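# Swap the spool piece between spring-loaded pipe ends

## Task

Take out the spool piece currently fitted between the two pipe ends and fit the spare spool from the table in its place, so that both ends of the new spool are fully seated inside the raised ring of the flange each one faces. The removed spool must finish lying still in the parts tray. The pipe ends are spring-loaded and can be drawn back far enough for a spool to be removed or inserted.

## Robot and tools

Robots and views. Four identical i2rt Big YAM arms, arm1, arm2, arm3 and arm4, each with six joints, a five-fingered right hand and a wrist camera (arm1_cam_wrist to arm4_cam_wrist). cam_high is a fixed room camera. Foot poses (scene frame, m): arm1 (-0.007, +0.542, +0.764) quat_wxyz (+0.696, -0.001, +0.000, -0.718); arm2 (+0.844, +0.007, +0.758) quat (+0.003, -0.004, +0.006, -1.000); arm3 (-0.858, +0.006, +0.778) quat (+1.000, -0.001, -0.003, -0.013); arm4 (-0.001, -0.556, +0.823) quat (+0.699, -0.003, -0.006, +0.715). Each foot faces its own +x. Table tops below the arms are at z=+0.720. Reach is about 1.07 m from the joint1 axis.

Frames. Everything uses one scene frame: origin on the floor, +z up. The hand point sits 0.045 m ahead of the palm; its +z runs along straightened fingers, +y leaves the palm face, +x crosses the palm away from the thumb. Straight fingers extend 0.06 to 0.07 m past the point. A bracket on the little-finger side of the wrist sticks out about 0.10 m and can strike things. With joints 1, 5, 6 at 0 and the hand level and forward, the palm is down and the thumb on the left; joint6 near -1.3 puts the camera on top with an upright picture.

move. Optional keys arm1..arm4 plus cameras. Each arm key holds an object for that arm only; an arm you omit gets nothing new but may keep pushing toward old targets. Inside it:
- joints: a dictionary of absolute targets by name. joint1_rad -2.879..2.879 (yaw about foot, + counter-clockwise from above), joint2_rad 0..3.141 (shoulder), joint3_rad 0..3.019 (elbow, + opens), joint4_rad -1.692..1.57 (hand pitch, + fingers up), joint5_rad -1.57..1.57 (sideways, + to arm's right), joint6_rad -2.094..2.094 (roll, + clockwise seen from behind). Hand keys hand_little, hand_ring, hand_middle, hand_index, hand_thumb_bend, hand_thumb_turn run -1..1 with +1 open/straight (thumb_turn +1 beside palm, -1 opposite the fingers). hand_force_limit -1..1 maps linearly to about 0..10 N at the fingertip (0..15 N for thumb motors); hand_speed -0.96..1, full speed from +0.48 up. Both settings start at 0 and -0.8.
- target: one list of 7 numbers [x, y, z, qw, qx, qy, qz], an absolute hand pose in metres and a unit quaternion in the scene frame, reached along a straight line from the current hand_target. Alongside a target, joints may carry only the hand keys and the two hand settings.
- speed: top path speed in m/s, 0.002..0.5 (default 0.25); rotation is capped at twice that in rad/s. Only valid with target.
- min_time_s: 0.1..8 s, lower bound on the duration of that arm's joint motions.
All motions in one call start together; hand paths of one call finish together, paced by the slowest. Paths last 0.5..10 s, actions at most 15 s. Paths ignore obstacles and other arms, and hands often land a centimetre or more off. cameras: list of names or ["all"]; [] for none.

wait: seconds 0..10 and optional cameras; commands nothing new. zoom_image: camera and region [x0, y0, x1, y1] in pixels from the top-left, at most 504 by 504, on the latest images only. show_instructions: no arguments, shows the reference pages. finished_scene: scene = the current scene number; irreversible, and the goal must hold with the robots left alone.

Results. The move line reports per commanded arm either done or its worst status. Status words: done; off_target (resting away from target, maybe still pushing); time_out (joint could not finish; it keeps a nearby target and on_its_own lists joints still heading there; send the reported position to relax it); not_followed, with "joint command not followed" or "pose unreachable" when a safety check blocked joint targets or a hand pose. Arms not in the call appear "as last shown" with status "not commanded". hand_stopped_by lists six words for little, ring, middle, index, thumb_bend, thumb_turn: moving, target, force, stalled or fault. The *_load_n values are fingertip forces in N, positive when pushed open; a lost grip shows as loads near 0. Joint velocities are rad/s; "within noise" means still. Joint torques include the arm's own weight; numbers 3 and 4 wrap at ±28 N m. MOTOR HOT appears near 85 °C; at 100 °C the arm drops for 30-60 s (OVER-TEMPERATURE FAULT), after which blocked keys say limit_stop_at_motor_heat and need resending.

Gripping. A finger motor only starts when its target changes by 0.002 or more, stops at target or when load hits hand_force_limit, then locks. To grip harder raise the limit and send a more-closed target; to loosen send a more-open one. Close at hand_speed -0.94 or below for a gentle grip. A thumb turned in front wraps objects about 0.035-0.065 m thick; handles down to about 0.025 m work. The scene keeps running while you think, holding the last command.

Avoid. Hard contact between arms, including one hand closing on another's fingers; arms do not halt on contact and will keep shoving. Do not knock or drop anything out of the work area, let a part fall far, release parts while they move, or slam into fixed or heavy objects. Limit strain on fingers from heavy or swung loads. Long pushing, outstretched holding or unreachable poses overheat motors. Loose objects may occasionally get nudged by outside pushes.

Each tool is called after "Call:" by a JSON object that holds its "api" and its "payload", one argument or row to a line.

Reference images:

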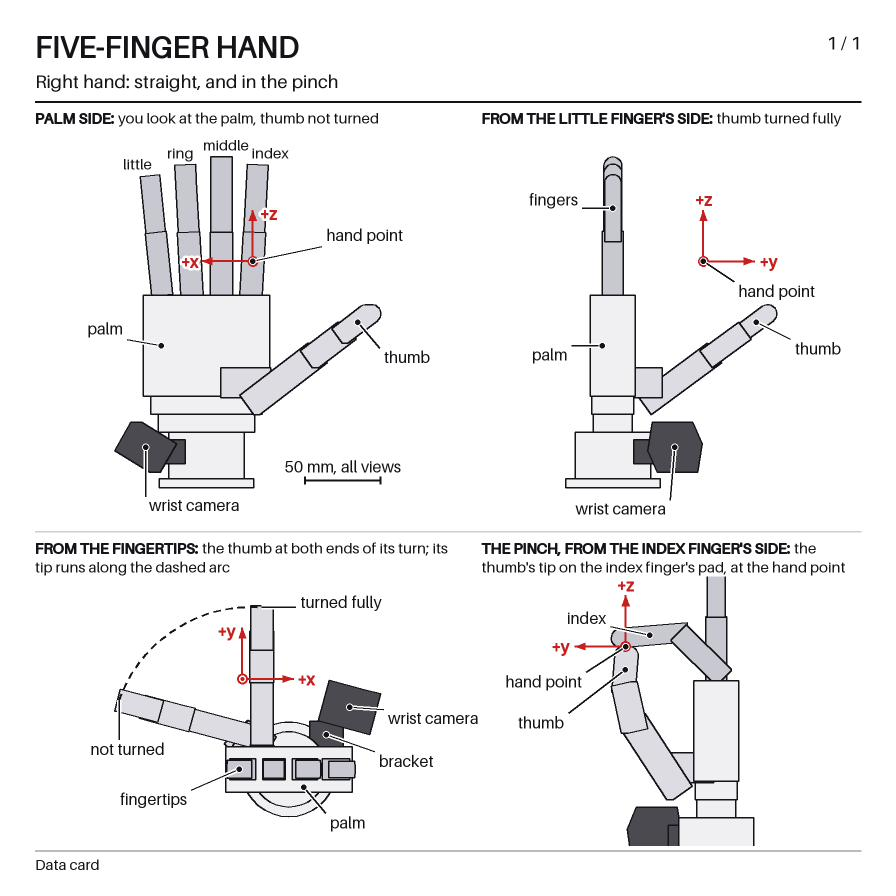

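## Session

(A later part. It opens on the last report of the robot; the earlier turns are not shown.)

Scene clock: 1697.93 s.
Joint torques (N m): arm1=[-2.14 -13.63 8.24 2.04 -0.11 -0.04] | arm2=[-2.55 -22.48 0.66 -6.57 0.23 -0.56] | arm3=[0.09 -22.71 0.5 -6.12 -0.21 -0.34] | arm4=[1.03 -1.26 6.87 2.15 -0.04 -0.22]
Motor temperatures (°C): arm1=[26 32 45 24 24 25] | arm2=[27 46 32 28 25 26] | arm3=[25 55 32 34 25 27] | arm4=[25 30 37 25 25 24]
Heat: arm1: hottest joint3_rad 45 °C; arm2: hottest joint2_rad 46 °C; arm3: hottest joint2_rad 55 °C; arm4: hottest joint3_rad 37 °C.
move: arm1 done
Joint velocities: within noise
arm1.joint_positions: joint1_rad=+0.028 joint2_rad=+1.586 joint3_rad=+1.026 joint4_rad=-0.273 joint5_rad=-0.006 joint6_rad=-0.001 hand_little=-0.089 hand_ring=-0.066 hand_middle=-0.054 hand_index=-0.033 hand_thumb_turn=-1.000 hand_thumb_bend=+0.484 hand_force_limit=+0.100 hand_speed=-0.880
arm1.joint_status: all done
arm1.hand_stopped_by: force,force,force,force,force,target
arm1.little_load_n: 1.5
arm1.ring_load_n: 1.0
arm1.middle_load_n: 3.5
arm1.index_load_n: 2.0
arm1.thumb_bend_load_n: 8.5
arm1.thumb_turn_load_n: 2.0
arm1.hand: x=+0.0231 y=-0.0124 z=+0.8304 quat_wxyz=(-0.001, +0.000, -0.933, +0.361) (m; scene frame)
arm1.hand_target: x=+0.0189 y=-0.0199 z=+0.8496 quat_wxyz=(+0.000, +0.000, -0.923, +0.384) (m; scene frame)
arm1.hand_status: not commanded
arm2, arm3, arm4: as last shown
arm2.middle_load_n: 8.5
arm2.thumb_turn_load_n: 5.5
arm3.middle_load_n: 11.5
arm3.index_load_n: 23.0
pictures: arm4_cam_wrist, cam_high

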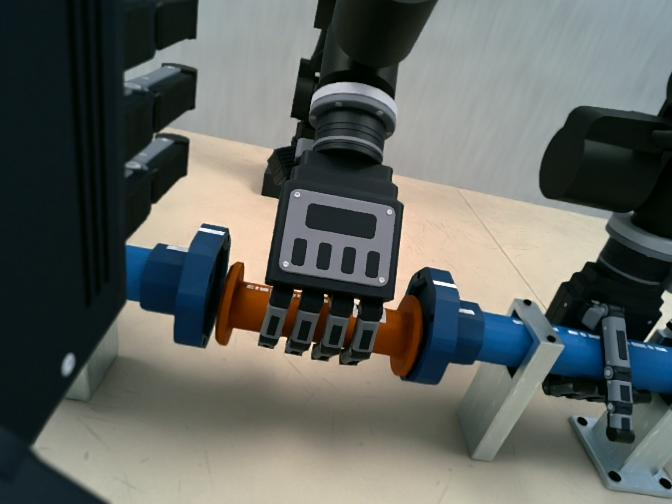

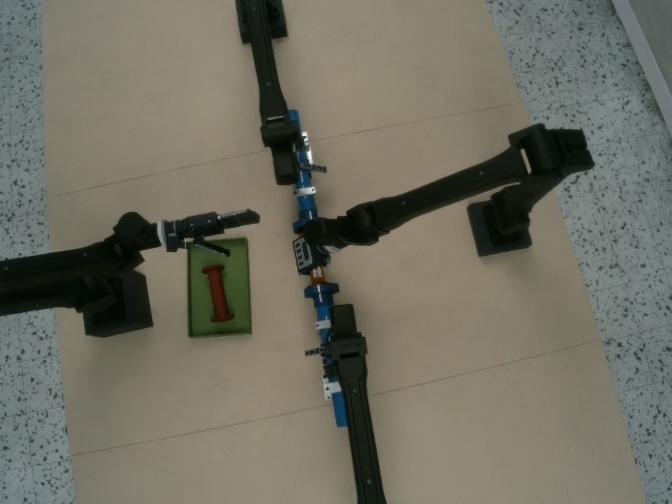

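Call:
{"api": "move", "payload": {
  "arm1": {"joints": {"joint1_rad": 0.010, "joint2_rad": 1.53, "joint3_rad": 1.020, "joint4_rad": -0.255, "joint5_rad": -0.04, "joint6_rad": -0.035}, "min_time_s": 1.5},
  "cameras": ["cam_high","arm4_cam_wrist"]
}}

Call:
{"api": "zoom_image", "payload": {
  "camera": "cam_high",
  "region": [285, 215, 325, 255]
}}

Call:
{"api": "zoom_image", "payload": {
  "camera": "cam_high",
  "region": [300, 260, 340, 300]
}}

Call:
{"api": "zoom_image", "payload": {
  "camera": "arm4_cam_wrist",
  "region": [360, 240, 480, 400]
}}

Call:
{"api": "zoom_image", "payload": {
  "camera": "arm4_cam_wrist",
  "region": [160, 210, 280, 370]
}}

Scene clock: 1764.03 s.
Joint torques (N m): arm1=[-2.67 -13.33 8.16 1.94 -0.17 -0.07] | arm2=[-2.55 -22.53 0.66 -6.58 0.23 -0.56] | arm3=[0.15 -22.71 0.51 -6.12 -0.21 -0.33] | arm4=[1.08 -1.26 6.89 2.15 -0.04 -0.22]
Motor temperatures (°C): arm1=[26 33 39 24 24 25] | arm2=[27 46 32 28 25 26] | arm3=[25 56 32 34 25 27] | arm4=[25 29 36 25 25 24]
Heat: arm1: hottest joint3_rad 39 °C; arm2: hottest joint2_rad 46 °C; arm3: hottest joint2_rad 56 °C; arm4: hottest joint3_rad 36 °C.
move: arm1 done
Joint velocities: within noise
arm1.joint_positions: joint1_rad=+0.019 joint2_rad=+1.557 joint3_rad=+1.017 joint4_rad=-0.273 joint5_rad=-0.037 joint6_rad=-0.027 hand_little=-0.089 hand_ring=-0.066 hand_middle=-0.054 hand_index=-0.033 hand_thumb_turn=-1.000 hand_thumb_bend=+0.484 hand_force_limit=+0.100 hand_speed=-0.880
arm1.joint_status: all done
arm1.hand_stopped_by: force,force,force,force,force,target
arm1.little_load_n: 1.5
arm1.ring_load_n: 1.0
arm1.middle_load_n: 3.0
arm1.index_load_n: 2.0
arm1.thumb_bend_load_n: 8.5
arm1.thumb_turn_load_n: 2.0
arm1.hand: x=+0.0224 y=-0.0094 z=+0.8419 quat_wxyz=(-0.009, +0.014, -0.929, +0.370) (m; scene frame)
arm1.hand_target: x=+0.0176 y=-0.0160 z=+0.8602 quat_wxyz=(-0.007, +0.014, -0.920, +0.393) (m; scene frame)
arm1.hand_status: not commanded
arm2, arm3, arm4: as last shown
arm2.ring_load_n: 3.5
arm2.index_load_n: 19.0
arm2.thumb_turn_load_n: 6.0
arm3.little_load_n: 1.5
arm3.ring_load_n: 7.5
arm3.index_load_n: 23.5
pictures: arm4_cam_wrist, cam_high

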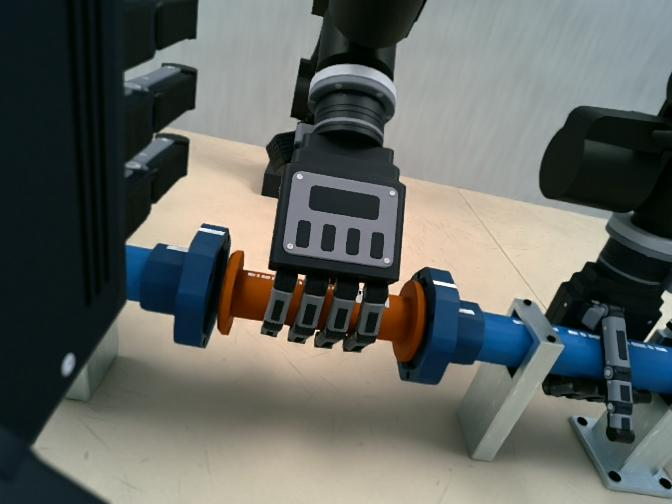

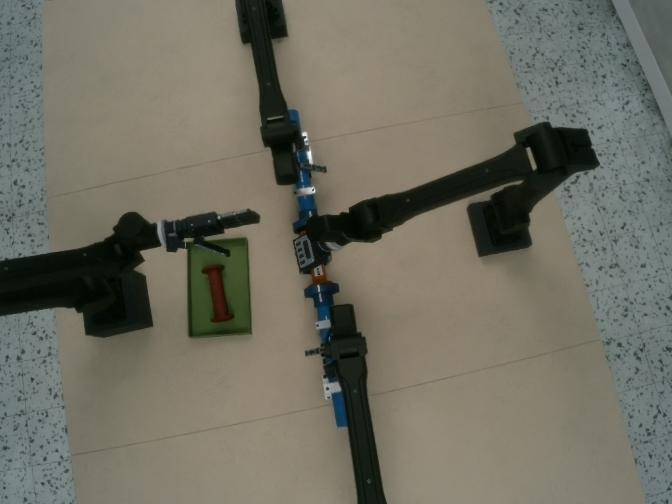

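Scaled by 12.600 from the camera's 672x504 image, which has a finer 960x720 frame.

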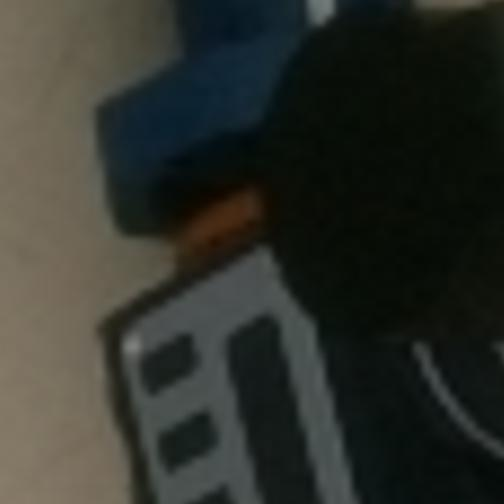

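Scaled by 12.600 from the camera's 672x504 image, which has a finer 960x720 frame.

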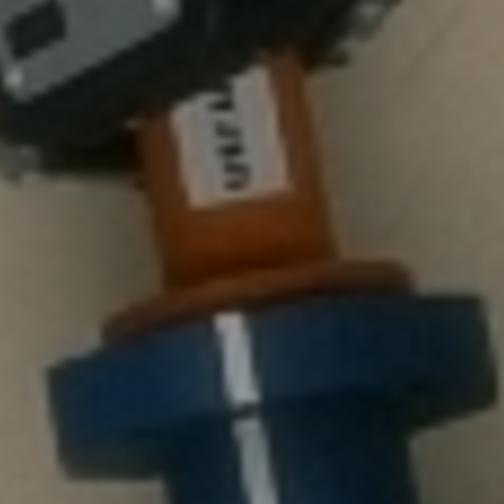

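Scaled by 3.150 from the camera's 672x504 image, which has a finer 960x720 frame.

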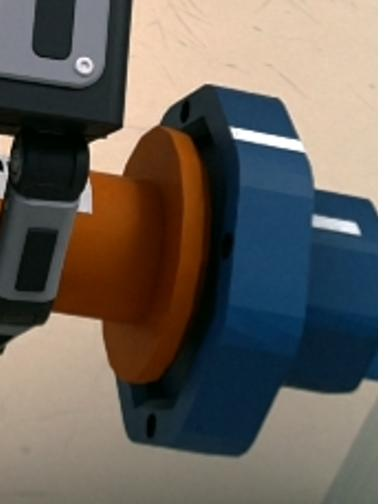

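Scaled by 3.150 from the camera's 672x504 image, which has a finer 960x720 frame.

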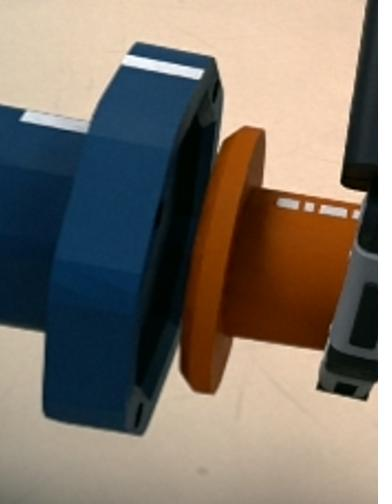

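Call:
{"api": "move", "payload": {
  "arm1": {"joints": {"joint5_rad": -0.017, "joint6_rad": -0.052}, "min_time_s": 1},
  "cameras": ["cam_high","arm4_cam_wrist"]
}}

Call:
{"api": "zoom_image", "payload": {
  "camera": "arm4_cam_wrist",
  "region": [360, 240, 480, 400]
}}

Call:
{"api": "zoom_image", "payload": {
  "camera": "arm4_cam_wrist",
  "region": [160, 210, 280, 370]
}}

Call:
{"api": "zoom_image", "payload": {
  "camera": "cam_high",
  "region": [300, 260, 340, 300]
}}

Scene clock: 1809.80 s.
Joint torques (N m): arm1=[-2.55 -12.98 8.23 1.91 0.04 -0.09] | arm2=[-2.49 -22.53 0.66 -6.57 0.22 -0.56] | arm3=[0.15 -22.71 0.51 -6.13 -0.21 -0.34] | arm4=[1.08 -1.26 6.89 2.15 -0.04 -0.22]
Motor temperatures (°C): arm1=[26 33 40 24 24 25] | arm2=[27 47 32 28 25 26] | arm3=[25 56 32 34 25 27] | arm4=[25 29 36 25 25 24]
Heat: arm1: hottest joint3_rad 40 °C; arm2: hottest joint2_rad 47 °C; arm3: hottest joint2_rad 56 °C; arm4: hottest joint3_rad 36 °C.
move: arm1 done
Joint velocities: within noise
arm1.joint_positions: joint1_rad=+0.019 joint2_rad=+1.557 joint3_rad=+1.017 joint4_rad=-0.273 joint5_rad=-0.019 joint6_rad=-0.044 hand_little=-0.089 hand_ring=-0.066 hand_middle=-0.054 hand_index=-0.033 hand_thumb_turn=-1.000 hand_thumb_bend=+0.484 hand_force_limit=+0.100 hand_speed=-0.880
arm1.joint_status: all done
arm1.hand_stopped_by: force,force,force,force,force,target
arm1.little_load_n: 1.5
arm1.ring_load_n: 1.0
arm1.middle_load_n: 3.0
arm1.index_load_n: 2.0
arm1.thumb_bend_load_n: 8.5
arm1.thumb_turn_load_n: 2.0
arm1.hand: x=+0.0180 y=-0.0094 z=+0.8411 quat_wxyz=(+0.002, +0.018, -0.929, +0.370) (m; scene frame)
arm1.hand_target: x=+0.0122 y=-0.0161 z=+0.8594 quat_wxyz=(+0.007, +0.018, -0.920, +0.392) (m; scene frame)
arm1.hand_status: not commanded
arm2, arm3, arm4: as last shown
arm2.ring_load_n: 3.0
arm2.middle_load_n: 8.0
arm2.index_load_n: 19.5
arm2.thumb_bend_load_n: 6.0
arm3.little_load_n: 1.0
arm3.thumb_bend_load_n: 6.0
pictures: arm4_cam_wrist, cam_high

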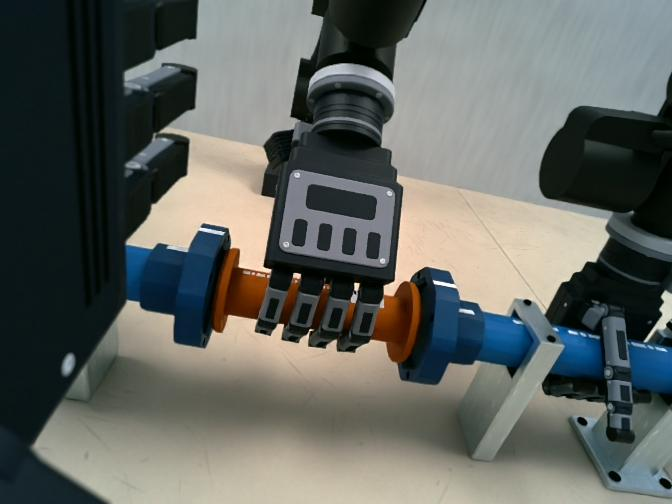

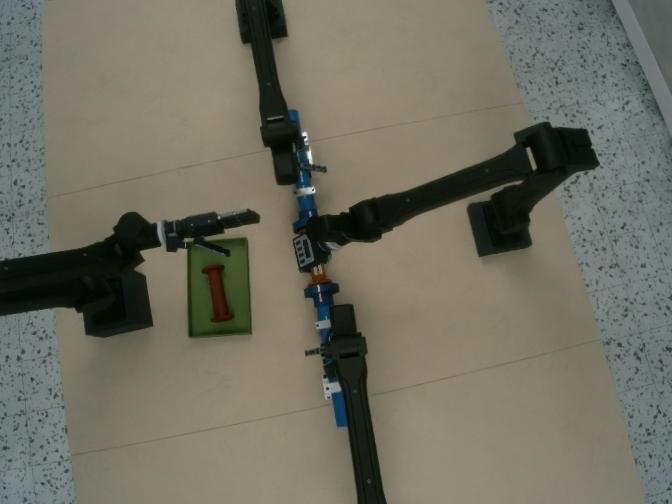

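Scaled by 3.150 from the camera's 672x504 image, which has a finer 960x720 frame.

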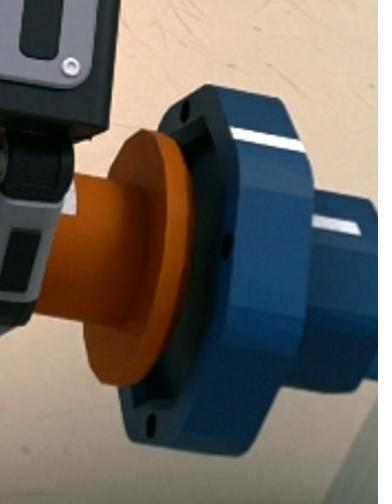

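Scaled by 3.150 from the camera's 672x504 image, which has a finer 960x720 frame.

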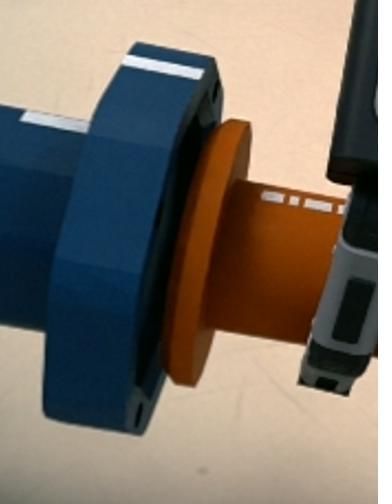

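Scaled by 12.600 from the camera's 672x504 image, which has a finer 960x720 frame.

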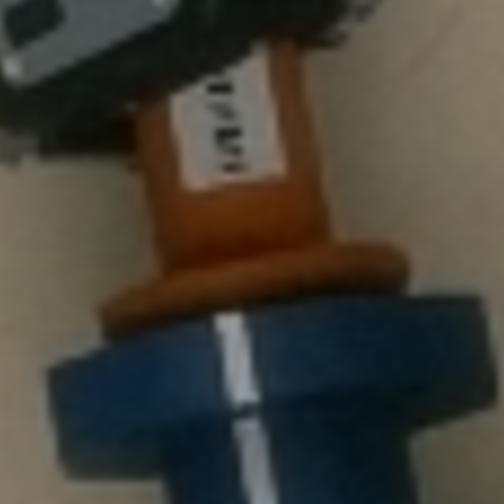

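Call:
{"api": "move", "payload": {
  "arm2": {"target": [0.275, -0.018, 0.803, 0, 0.9976, 0, 0.0698], "speed": 0.03},
  "arm3": {"target": [-0.298, 0.051, 0.798, -0.0698, 0, 0.9976, 0], "speed": 0.03},
  "cameras": ["arm4_cam_wrist"]
}}

Scene clock: 1830.47 s.
Joint torques (N m): arm1=[-2.73 -12.98 8.08 1.85 0.06 -0.07] | arm2=[-2.49 -20.72 2.96 -4.52 0.09 -0.54] | arm3=[0.09 -21.13 2.78 -3.92 -0.24 -0.34] | arm4=[1.08 -1.26 6.89 2.15 -0.04 -0.22]
Motor temperatures (°C): arm1=[26 33 40 24 24 25] | arm2=[27 47 32 28 25 26] | arm3=[25 56 32 34 25 27] | arm4=[25 29 36 25 25 24]
Heat: arm1: hottest joint3_rad 40 °C; arm2: hottest joint2_rad 47 °C; arm3: hottest joint2_rad 56 °C; arm4: hottest joint3_rad 36 °C.
move: arm2 off_target; arm3 off_target
Joint velocities: within noise
arm1, arm4: as last shown
arm1.index_load_n: 1.5
arm2.joint_positions: joint1_rad=-0.062 joint2_rad=+2.005 joint3_rad=+1.629 joint4_rad=-1.222 joint5_rad=-0.007 joint6_rad=+1.551 hand_little=-0.815 hand_ring=-0.814 hand_middle=-0.831 hand_index=-0.860 hand_thumb_turn=-1.000 hand_thumb_bend=+0.846 hand_force_limit=+1.000 hand_speed=-0.750
arm2.joint_status: not commanded
arm2.hand_stopped_by: force,force,force,force,force,target
arm2.little_load_n: 0.0
arm2.ring_load_n: 3.0
arm2.middle_load_n: 8.5
arm2.index_load_n: 20.0
arm2.thumb_bend_load_n: 5.5
arm2.thumb_turn_load_n: 6.5
arm2.hand: x=+0.2213 y=-0.0195 z=+0.7991 quat_wxyz=(+0.002, -1.000, +0.019, -0.009) (m; scene frame)
arm2.hand_target: x=+0.2707 y=-0.0188 z=+0.8028 quat_wxyz=(-0.002, -0.998, +0.000, -0.069) (m; scene frame)
arm2.hand_status: off_target (0.054 m and 7.3 deg from the pose sent, 0.051 m and 6.7 deg at the start)
arm3.joint_positions: joint1_rad=+0.009 joint2_rad=+2.012 joint3_rad=+1.571 joint4_rad=-1.162 joint5_rad=+0.002 joint6_rad=+1.578 hand_little=-0.837 hand_ring=-0.833 hand_middle=-0.840 hand_index=-0.860 hand_thumb_turn=-1.000 hand_thumb_bend=+0.892 hand_force_limit=+1.000 hand_speed=-0.750
arm3.joint_status: not commanded
arm3.hand_stopped_by: force,force,force,force,force,target
arm3.little_load_n: 1.0
arm3.ring_load_n: 7.5
arm3.middle_load_n: 12.0
arm3.index_load_n: 23.0
arm3.thumb_bend_load_n: 6.0
arm3.thumb_turn_load_n: 6.0
arm3.hand: x=-0.2442 y=+0.0540 z=+0.7931 quat_wxyz=(+0.014, -0.012, -1.000, +0.001) (m; scene frame)
arm3.hand_target: x=-0.2937 y=+0.0518 z=+0.7972 quat_wxyz=(+0.070, +0.000, -0.998, -0.001) (m; scene frame)
arm3.hand_status: off_target (0.054 m and 6.6 deg from the pose sent, 0.052 m and 6.2 deg at the start)
pictures: arm4_cam_wrist

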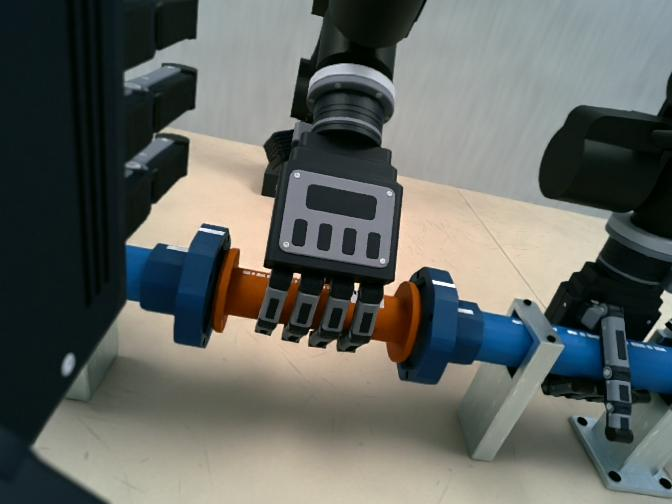

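Call:
{"api": "move", "payload": {
  "arm2": {"target": [0.25, -0.018, 0.803, 0, 0.9986, 0, 0.0523], "speed": 0.03},
  "arm3": {"target": [-0.273, 0.051, 0.798, -0.0523, 0, 0.9986, 0], "speed": 0.03},
  "cameras": ["arm4_cam_wrist", "cam_high"]
}}

Call:
{"api": "zoom_image", "payload": {
  "camera": "arm4_cam_wrist",
  "region": [130, 190, 480, 400]
}}

Scene clock: 1838.87 s.
Joint torques (N m): arm1=[-2.02 -13.22 8.09 1.81 0.05 -0.06] | arm2=[-2.43 -19.02 5.46 -3.84 0.01 -0.53] | arm3=[0.09 -19.37 5.45 -3.25 -0.27 -0.33] | arm4=[1.08 -1.32 6.87 2.15 -0.04 -0.22]
Motor temperatures (°C): arm1=[26 33 39 24 24 25] | arm2=[27 47 32 28 25 26] | arm3=[25 56 32 33 25 27] | arm4=[25 29 36 25 25 24]
Heat: arm1: hottest joint3_rad 39 °C; arm2: hottest joint2_rad 47 °C; arm3: hottest joint2_rad 56 °C; arm4: hottest joint3_rad 36 °C.
move: arm2 off_target; arm3 off_target
Joint velocities: within noise
arm1, arm4: as last shown
arm1.middle_load_n: 3.5
arm2.joint_positions: joint1_rad=-0.062 joint2_rad=+2.014 joint3_rad=+1.646 joint4_rad=-1.222 joint5_rad=-0.007 joint6_rad=+1.551 hand_little=-0.815 hand_ring=-0.814 hand_middle=-0.831 hand_index=-0.860 hand_thumb_turn=-1.000 hand_thumb_bend=+0.846 hand_force_limit=+1.000 hand_speed=-0.750
arm2.joint_status: not commanded
arm2.hand_stopped_by: force,force,force,force,force,target
arm2.little_load_n: 0.0
arm2.ring_load_n: 2.5
arm2.middle_load_n: 8.0
arm2.index_load_n: 20.0
arm2.thumb_bend_load_n: 5.0
arm2.thumb_turn_load_n: 6.5
arm2.hand: x=+0.2153 y=-0.0194 z=+0.8005 quat_wxyz=(+0.002, -1.000, +0.019, -0.005) (m; scene frame)
arm2.hand_target: x=+0.2480 y=-0.0184 z=+0.8035 quat_wxyz=(-0.001, -0.999, +0.000, -0.051) (m; scene frame)
arm2.hand_status: off_target (0.035 m and 5.8 deg from the pose sent, 0.029 m and 5.4 deg at the start)
arm3.joint_positions: joint1_rad=+0.009 joint2_rad=+2.019 joint3_rad=+1.583 joint4_rad=-1.162 joint5_rad=+0.002 joint6_rad=+1.578 hand_little=-0.837 hand_ring=-0.833 hand_middle=-0.840 hand_index=-0.860 hand_thumb_turn=-1.000 hand_thumb_bend=+0.892 hand_force_limit=+1.000 hand_speed=-0.750
arm3.joint_status: not commanded
arm3.hand_stopped_by: force,force,force,force,force,target
arm3.little_load_n: 0.5
arm3.ring_load_n: 7.5
arm3.middle_load_n: 11.5
arm3.index_load_n: 24.0
arm3.thumb_bend_load_n: 5.5
arm3.thumb_turn_load_n: 6.5
arm3.hand: x=-0.2397 y=+0.0539 z=+0.7940 quat_wxyz=(+0.011, -0.012, -1.000, +0.002) (m; scene frame)
arm3.hand_target: x=-0.2712 y=+0.0514 z=+0.7980 quat_wxyz=(+0.052, +0.000, -0.999, -0.001) (m; scene frame)
arm3.hand_status: off_target (0.034 m and 5.0 deg from the pose sent, 0.029 m and 4.7 deg at the start)
pictures: arm4_cam_wrist, cam_high

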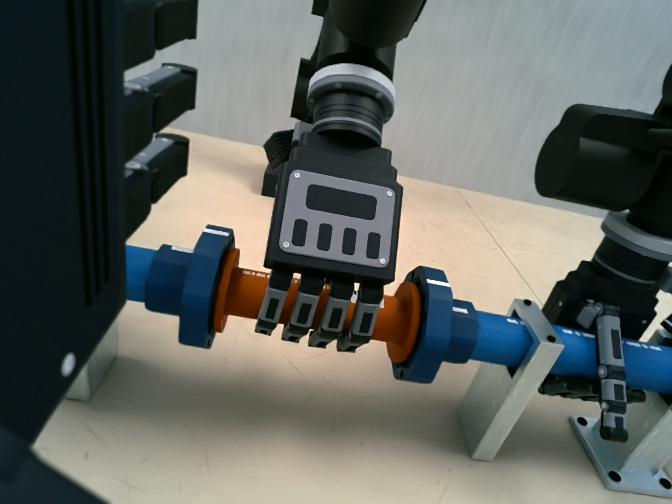

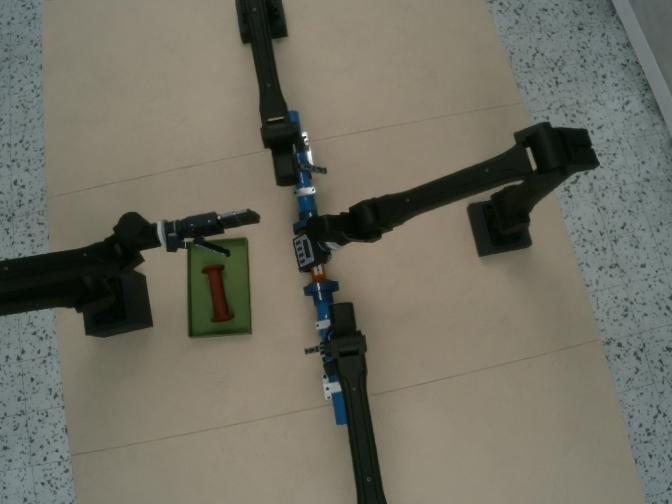

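Scaled by 1.440 from the camera's 672x504 image, which has a finer 960x720 frame.

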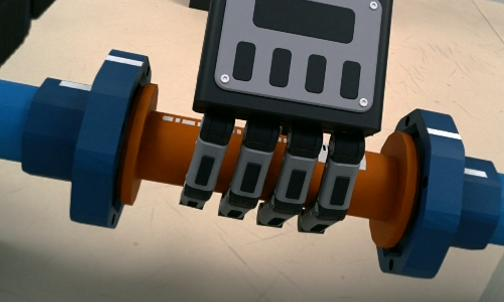

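Call:
{"api": "zoom_image", "payload": {
  "camera": "arm4_cam_wrist",
  "region": [360, 240, 480, 400]
}}

Call:
{"api": "zoom_image", "payload": {
  "camera": "arm4_cam_wrist",
  "region": [160, 210, 280, 370]
}}

Call:
{"api": "zoom_image", "payload": {
  "camera": "cam_high",
  "region": [300, 260, 340, 300]
}}

Call:
{"api": "zoom_image", "payload": {
  "camera": "cam_high",
  "region": [285, 215, 325, 255]
}}

Scaled by 3.150 from the camera's 672x504 image, which has a finer 960x720 frame.

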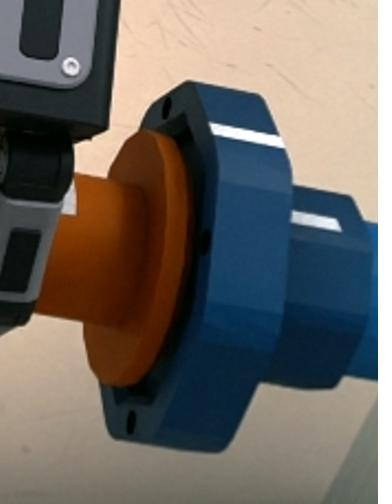

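Scaled by 3.150 from the camera's 672x504 image, which has a finer 960x720 frame.

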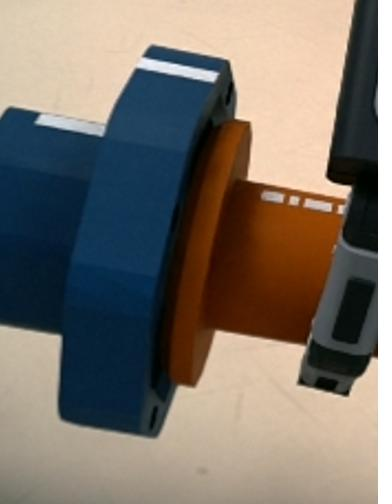

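Scaled by 12.600 from the camera's 672x504 image, which has a finer 960x720 frame.

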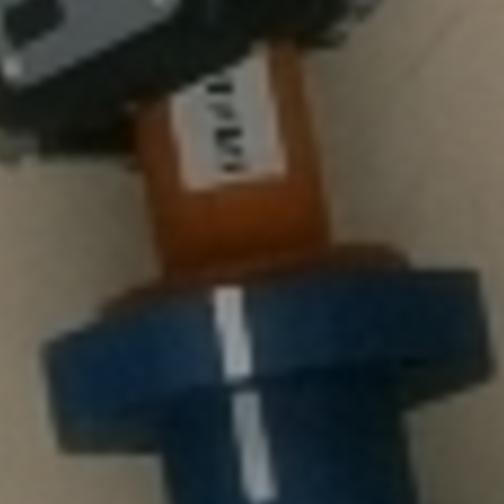

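Scaled by 12.600 from the camera's 672x504 image, which has a finer 960x720 frame.

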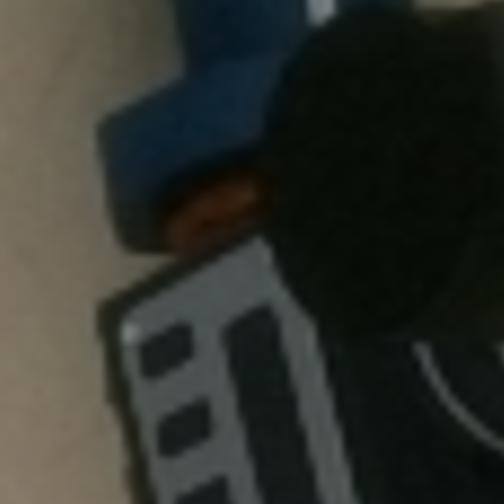

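Call:
{"api": "move", "payload": {
  "arm2": {"target": [0.236, -0.018, 0.803, 0, 0.9994, 0, 0.0349], "speed": 0.02},
  "arm3": {"target": [-0.259, 0.051, 0.798, -0.0349, 0, 0.9994, 0], "speed": 0.02},
  "cameras": ["arm4_cam_wrist", "cam_high"]
}}

Call:
{"api": "zoom_image", "payload": {
  "camera": "arm4_cam_wrist",
  "region": [360, 240, 480, 400]
}}

Call:
{"api": "zoom_image", "payload": {
  "camera": "arm4_cam_wrist",
  "region": [160, 210, 280, 370]
}}

Call:
{"api": "zoom_image", "payload": {
  "camera": "cam_high",
  "region": [300, 260, 340, 300]
}}

Scene clock: 1858.37 s.
Joint torques (N m): arm1=[-2.14 -13.04 8.09 1.89 0.07 -0.1] | arm2=[-2.32 -18.61 6.09 -2.67 -0.05 -0.52] | arm3=[0.09 -18.78 6.26 -2.21 -0.29 -0.33] | arm4=[1.08 -1.26 6.89 2.15 -0.04 -0.22]
Motor temperatures (°C): arm1=[26 33 39 24 24 25] | arm2=[27 47 33 27 25 26] | arm3=[25 54 34 33 25 27] | arm4=[25 29 36 25 25 24]
Heat: arm1: hottest joint3_rad 39 °C; arm2: hottest joint2_rad 47 °C; arm3: hottest joint2_rad 54 °C; arm4: hottest joint3_rad 36 °C.
move: arm2 off_target; arm3 off_target
Joint velocities: within noise
arm1, arm4: as last shown
arm1.middle_load_n: 3.0
arm1.index_load_n: 2.0
arm2.joint_positions: joint1_rad=-0.062 joint2_rad=+2.017 joint3_rad=+1.652 joint4_rad=-1.220 joint5_rad=-0.007 joint6_rad=+1.551 hand_little=-0.815 hand_ring=-0.814 hand_middle=-0.831 hand_index=-0.860 hand_thumb_turn=-1.000 hand_thumb_bend=+0.846 hand_force_limit=+1.000 hand_speed=-0.750
arm2.joint_status: not commanded
arm2.hand_stopped_by: force,force,force,force,force,target
arm2.little_load_n: 0.0
arm2.ring_load_n: 2.0
arm2.middle_load_n: 7.5
arm2.index_load_n: 20.0
arm2.thumb_bend_load_n: 5.0
arm2.thumb_turn_load_n: 7.0
arm2.hand: x=+0.2127 y=-0.0193 z=+0.8005 quat_wxyz=(+0.002, -1.000, +0.019, -0.003) (m; scene frame)
arm2.hand_target: x=+0.2351 y=-0.0182 z=+0.8032 quat_wxyz=(-0.001, -0.999, +0.000, -0.034) (m; scene frame)
arm2.hand_status: off_target (0.023 m and 4.2 deg from the pose sent, 0.021 m and 4.0 deg at the start)
arm3.joint_positions: joint1_rad=+0.009 joint2_rad=+2.021 joint3_rad=+1.586 joint4_rad=-1.155 joint5_rad=+0.002 joint6_rad=+1.578 hand_little=-0.837 hand_ring=-0.833 hand_middle=-0.840 hand_index=-0.860 hand_thumb_turn=-1.000 hand_thumb_bend=+0.892 hand_force_limit=+1.000 hand_speed=-0.750
arm3.joint_status: not commanded
arm3.hand_stopped_by: force,force,force,force,force,target
arm3.little_load_n: 0.0
arm3.ring_load_n: 6.0
arm3.middle_load_n: 10.5
arm3.index_load_n: 24.5
arm3.thumb_bend_load_n: 5.5
arm3.thumb_turn_load_n: 7.5
arm3.hand: x=-0.2368 y=+0.0538 z=+0.7940 quat_wxyz=(+0.007, -0.012, -1.000, +0.002) (m; scene frame)
arm3.hand_target: x=-0.2581 y=+0.0512 z=+0.7980 quat_wxyz=(+0.034, +0.000, -0.999, -0.001) (m; scene frame)
arm3.hand_status: off_target (0.023 m and 3.5 deg from the pose sent, 0.020 m and 3.1 deg at the start)
pictures: arm4_cam_wrist, cam_high

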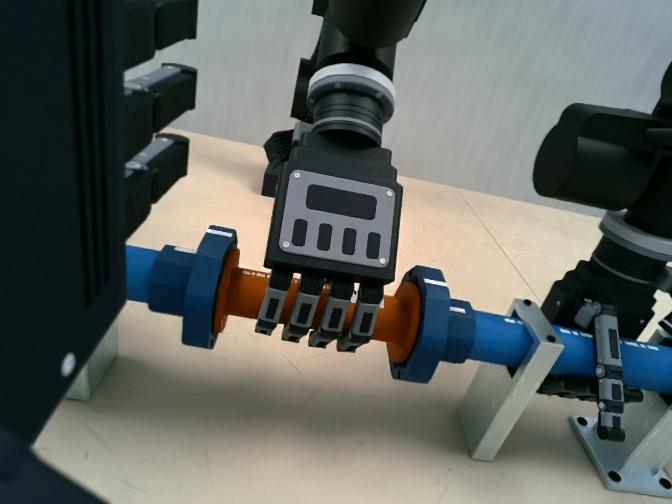

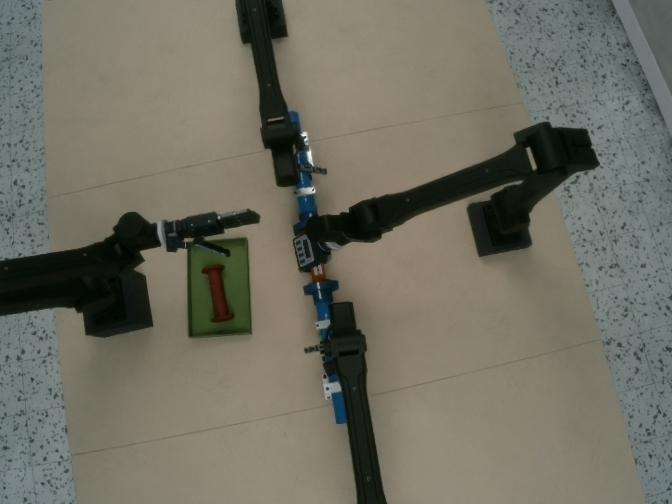

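Scaled by 3.150 from the camera's 672x504 image, which has a finer 960x720 frame.

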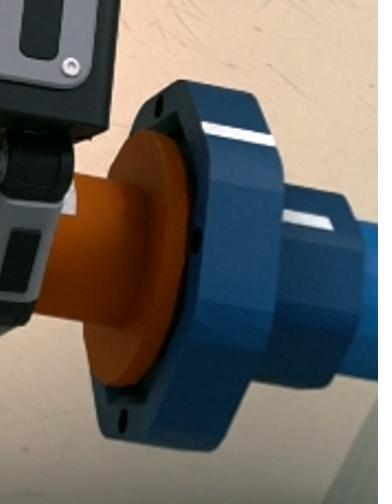

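Scaled by 3.150 from the camera's 672x504 image, which has a finer 960x720 frame.

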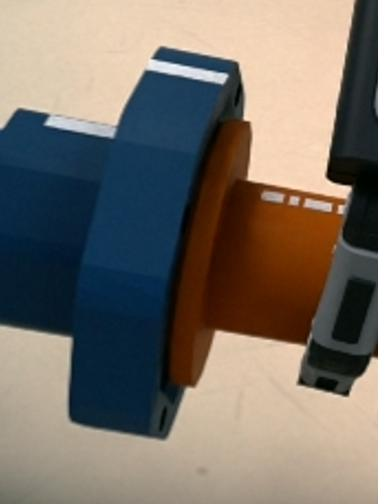

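Scaled by 12.600 from the camera's 672x504 image, which has a finer 960x720 frame.

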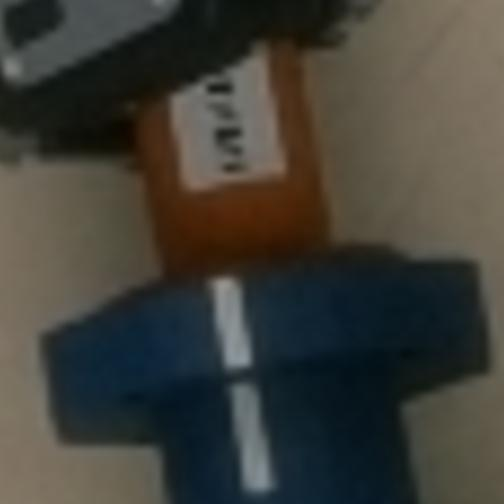

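Call:
{"api": "move", "payload": {
  "arm2": {"target": [0.223, -0.018, 0.803, 0, 0.9998, 0, 0.0175], "speed": 0.02},
  "arm3": {"target": [-0.246, 0.051, 0.798, -0.0175, 0, 0.9998, 0], "speed": 0.02},
  "cameras": ["arm4_cam_wrist", "cam_high"]
}}

Call:
{"api": "zoom_image", "payload": {
  "camera": "arm4_cam_wrist",
  "region": [360, 240, 480, 400]
}}

Call:
{"api": "zoom_image", "payload": {
  "camera": "arm4_cam_wrist",
  "region": [160, 210, 280, 370]
}}

Call:
{"api": "zoom_image", "payload": {
  "camera": "cam_high",
  "region": [300, 260, 340, 300]
}}

Scene clock: 1880.27 s.
Joint torques (N m): arm1=[-1.96 -13.39 8.12 1.87 0.02 -0.12] | arm2=[-2.32 -18.08 6.94 -1.85 -0.12 -0.5] | arm3=[0.09 -18.32 6.95 -1.42 -0.31 -0.33] | arm4=[1.08 -1.26 6.87 2.15 -0.04 -0.22]
Motor temperatures (°C): arm1=[26 33 39 24 24 25] | arm2=[27 47 34 27 25 26] | arm3=[25 51 34 32 25 27] | arm4=[25 29 36 25 25 24]
Heat: arm1: hottest joint3_rad 39 °C; arm2: hottest joint2_rad 47 °C; arm3: hottest joint2_rad 51 °C; arm4: hottest joint3_rad 36 °C.
move: arm2 off_target; arm3 off_target
Joint velocities: within noise
arm1, arm4: as last shown
arm1.index_load_n: 1.5
arm2.joint_positions: joint1_rad=-0.062 joint2_rad=+2.019 joint3_rad=+1.652 joint4_rad=-1.208 joint5_rad=-0.007 joint6_rad=+1.551 hand_little=-0.815 hand_ring=-0.814 hand_middle=-0.831 hand_index=-0.860 hand_thumb_turn=-0.999 hand_thumb_bend=+0.846 hand_force_limit=+1.000 hand_speed=-0.750
arm2.joint_status: not commanded
arm2.hand_stopped_by: force,force,force,force,force,target
arm2.little_load_n: 0.0
arm2.ring_load_n: 0.5
arm2.middle_load_n: 6.5
arm2.index_load_n: 21.0
arm2.thumb_bend_load_n: 5.0
arm2.thumb_turn_load_n: 8.5
arm2.hand: x=+0.2097 y=-0.0193 z=+0.7996 quat_wxyz=(+0.002, -1.000, +0.018, +0.002) (m; scene frame)
arm2.hand_target: x=+0.2227 y=-0.0182 z=+0.8032 quat_wxyz=(+0.000, -1.000, +0.000, -0.017) (m; scene frame)
arm2.hand_status: off_target (0.014 m and 3.1 deg from the pose sent, 0.011 m and 2.7 deg at the start)
arm3.joint_positions: joint1_rad=+0.009 joint2_rad=+2.022 joint3_rad=+1.588 joint4_rad=-1.142 joint5_rad=+0.002 joint6_rad=+1.578 hand_little=-0.837 hand_ring=-0.833 hand_middle=-0.840 hand_index=-0.860 hand_thumb_turn=-1.000 hand_thumb_bend=+0.892 hand_force_limit=+1.000 hand_speed=-0.750
arm3.joint_status: not commanded
arm3.hand_stopped_by: force,force,force,force,force,target
arm3.little_load_n: 0.0
arm3.ring_load_n: 4.0
arm3.middle_load_n: 10.0
arm3.index_load_n: 26.0
arm3.thumb_bend_load_n: 5.5
arm3.thumb_turn_load_n: 7.5
arm3.hand: x=-0.2327 y=+0.0538 z=+0.7941 quat_wxyz=(+0.000, -0.012, -1.000, +0.002) (m; scene frame)
arm3.hand_target: x=-0.2456 y=+0.0511 z=+0.7979 quat_wxyz=(+0.017, +0.000, -1.000, +0.000) (m; scene frame)
arm3.hand_status: off_target (0.014 m and 2.4 deg from the pose sent, 0.010 m and 1.9 deg at the start)
pictures: arm4_cam_wrist, cam_high

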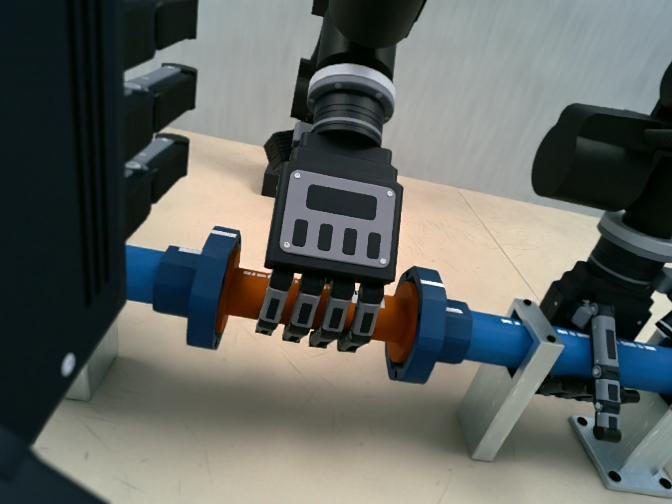

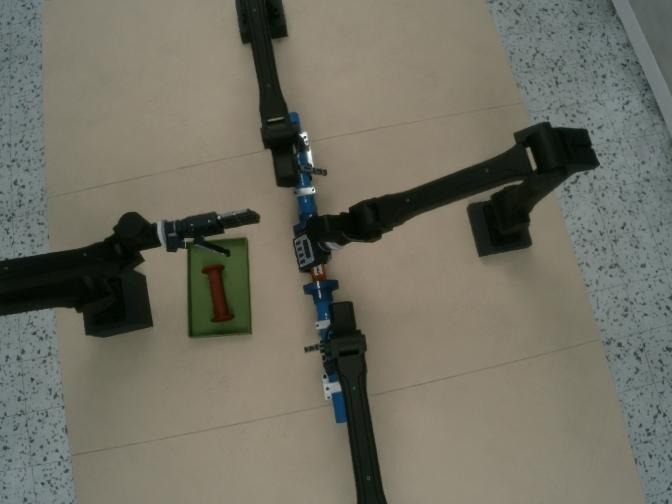

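Scaled by 3.150 from the camera's 672x504 image, which has a finer 960x720 frame.

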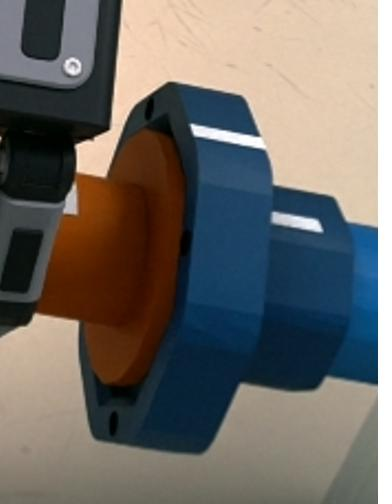

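Scaled by 3.150 from the camera's 672x504 image, which has a finer 960x720 frame.

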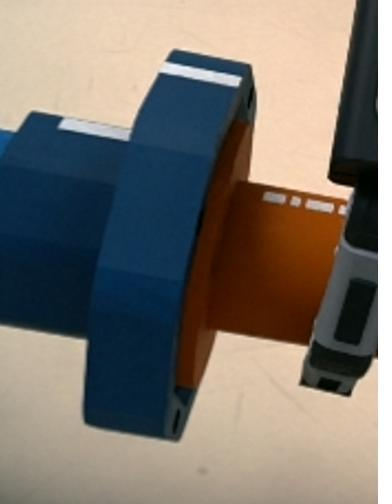

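Scaled by 12.600 from the camera's 672x504 image, which has a finer 960x720 frame.

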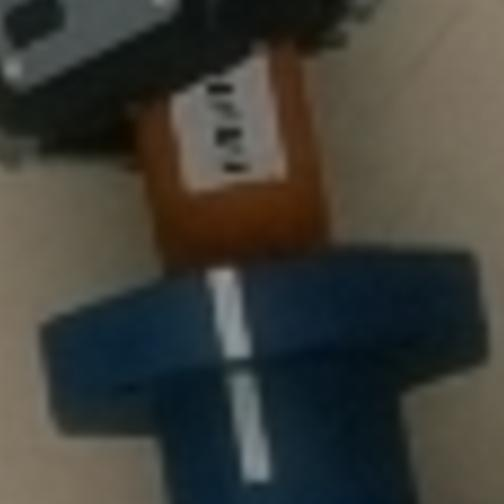

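Call:
{"api": "move", "payload": {
  "arm2": {"target": [0.204, -0.018, 0.803, 0, 1, 0, 0], "speed": 0.02},
  "arm3": {"target": [-0.226, 0.051, 0.798, 0, 0, 1, 0], "speed": 0.02},
  "cameras": ["arm4_cam_wrist", "cam_high"]
}}

Call:
{"api": "zoom_image", "payload": {
  "camera": "arm4_cam_wrist",
  "region": [360, 240, 480, 400]
}}

Call:
{"api": "zoom_image", "payload": {
  "camera": "arm4_cam_wrist",
  "region": [160, 210, 280, 370]
}}

Scene clock: 1891.07 s.
Joint torques (N m): arm1=[-2.26 -13.04 8.38 1.83 0.04 -0.06] | arm2=[-2.2 -16.73 8.84 -0.92 -0.16 -0.49] | arm3=[0.21 -16.91 9.14 -0.55 -0.32 -0.32] | arm4=[1.08 -1.26 6.89 2.15 -0.04 -0.22]
Motor temperatures (°C): arm1=[26 33 39 24 24 25] | arm2=[27 45 34 27 25 26] | arm3=[25 52 36 32 25 27] | arm4=[25 29 36 25 25 24]
Heat: arm1: hottest joint3_rad 39 °C; arm2: hottest joint2_rad 45 °C; arm3: hottest joint2_rad 52 °C; arm4: hottest joint3_rad 36 °C.
move: arm2 off_target; arm3 done
Joint velocities: within noise
arm1: as last shown
arm1.joint_positions: joint1_rad=+0.019 joint2_rad=+1.557 joint3_rad=+1.014 joint4_rad=-0.273 joint5_rad=-0.019 joint6_rad=-0.044 hand_little=-0.089 hand_ring=-0.066 hand_middle=-0.054 hand_index=-0.033 hand_thumb_turn=-1.000 hand_thumb_bend=+0.484 hand_force_limit=+0.100 hand_speed=-0.880
arm1.ring_load_n: 1.5
arm1.middle_load_n: 3.5
arm1.index_load_n: 2.0
arm1.thumb_turn_load_n: 3.0
arm1.hand: x=+0.0180 y=-0.0081 z=+0.8397 quat_wxyz=(+0.002, +0.018, -0.929, +0.369) (m; scene frame)
arm1.hand_target: x=+0.0122 y=-0.0161 z=+0.8593 quat_wxyz=(+0.007, +0.018, -0.920, +0.392) (m; scene frame)
arm2.joint_positions: joint1_rad=-0.062 joint2_rad=+2.026 joint3_rad=+1.662 joint4_rad=-1.206 joint5_rad=-0.007 joint6_rad=+1.551 hand_little=-0.815 hand_ring=-0.814 hand_middle=-0.831 hand_index=-0.860 hand_thumb_turn=-0.999 hand_thumb_bend=+0.846 hand_force_limit=+1.000 hand_speed=-0.750
arm2.joint_status: not commanded
arm2.hand_stopped_by: force,force,force,force,force,target
arm2.little_load_n: 0.0
arm2.ring_load_n: 0.0
arm2.middle_load_n: 6.5
arm2.index_load_n: 21.0
arm2.thumb_bend_load_n: 5.5
arm2.thumb_turn_load_n: 8.5
arm2.hand: x=+0.2059 y=-0.0192 z=+0.7996 quat_wxyz=(+0.002, -1.000, +0.018, +0.004) (m; scene frame)
arm2.hand_target: x=+0.2042 y=-0.0180 z=+0.8029 quat_wxyz=(+0.000, -1.000, +0.000, +0.001) (m; scene frame)
arm2.hand_status: off_target (0.004 m and 2.2 deg from the pose sent, 0.007 m and 2.1 deg at the start)
arm3.joint_positions: joint1_rad=+0.009 joint2_rad=+2.029 joint3_rad=+1.596 joint4_rad=-1.140 joint5_rad=+0.002 joint6_rad=+1.577 hand_little=-0.837 hand_ring=-0.833 hand_middle=-0.840 hand_index=-0.860 hand_thumb_turn=-1.000 hand_thumb_bend=+0.892 hand_force_limit=+1.000 hand_speed=-0.750
arm3.joint_status: not commanded
arm3.hand_stopped_by: force,force,force,force,force,target
arm3.little_load_n: 0.0
arm3.ring_load_n: 3.0
arm3.middle_load_n: 9.5
arm3.index_load_n: 26.0
arm3.thumb_bend_load_n: 5.0
arm3.thumb_turn_load_n: 8.5
arm3.hand: x=-0.2296 y=+0.0537 z=+0.7931 quat_wxyz=(-0.001, -0.012, -1.000, +0.002) (m; scene frame)
arm3.hand_target: x=-0.2262 y=+0.0509 z=+0.7980 quat_wxyz=(+0.000, +0.000, -1.000, +0.000) (m; scene frame)
arm3.hand_status: done (0.007 m and 1.4 deg from the pose sent, 0.008 m and 1.4 deg at the start)
arm4.joint_positions: joint1_rad=+0.397 joint2_rad=+1.099 joint3_rad=+0.165 joint4_rad=+0.923 joint5_rad=+0.428 joint6_rad=-1.548 hand_little=+1.000 hand_ring=+1.000 hand_middle=+1.000 hand_index=+1.000 hand_thumb_turn=+1.000 hand_thumb_bend=+1.000 hand_force_limit=+0.400 hand_speed=-0.600
arm4.joint_status: not commanded
arm4.hand_stopped_by: target,target,target,target,target,target
arm4.little_load_n: 0.0
arm4.ring_load_n: 0.0
arm4.middle_load_n: 0.0
arm4.index_load_n: 0.0
arm4.thumb_bend_load_n: 0.0
arm4.thumb_turn_load_n: 0.0
arm4.hand: x=-0.0274 y=-0.1698 z=+0.9811 quat_wxyz=(-0.498, +0.505, +0.498, +0.500) (m; scene frame)
arm4.hand_target: x=-0.0299 y=-0.1701 z=+0.9800 quat_wxyz=(-0.500, +0.500, +0.500, +0.500) (m; scene frame)
arm4.hand_status: not commanded
pictures: arm4_cam_wrist, cam_high

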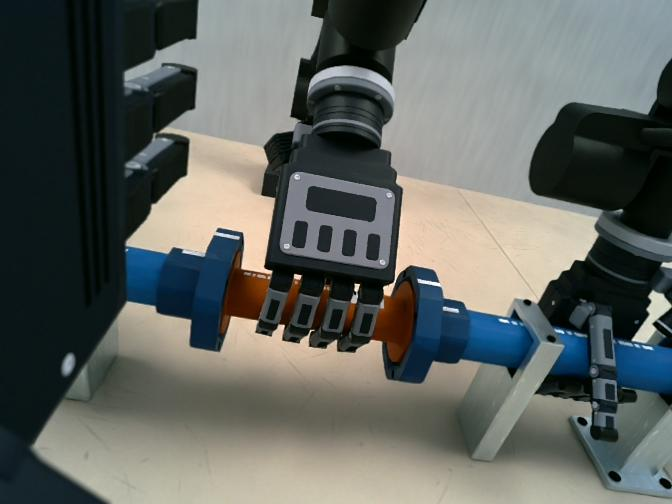

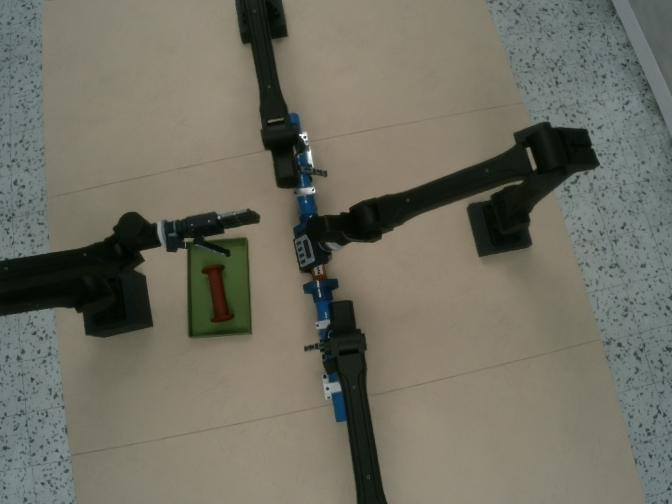

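Scaled by 3.150 from the camera's 672x504 image, which has a finer 960x720 frame.

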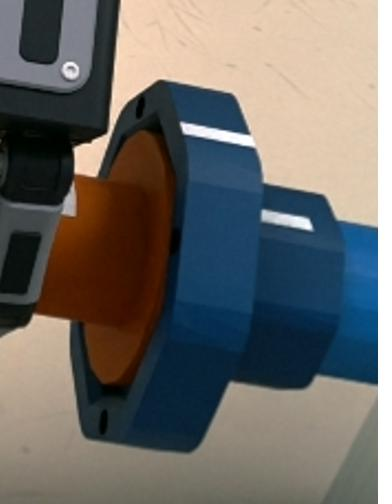

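Scaled by 3.150 from the camera's 672x504 image, which has a finer 960x720 frame.

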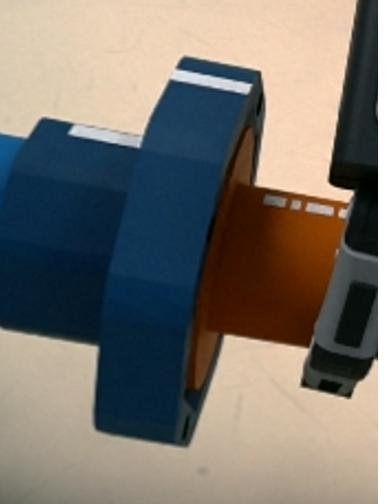

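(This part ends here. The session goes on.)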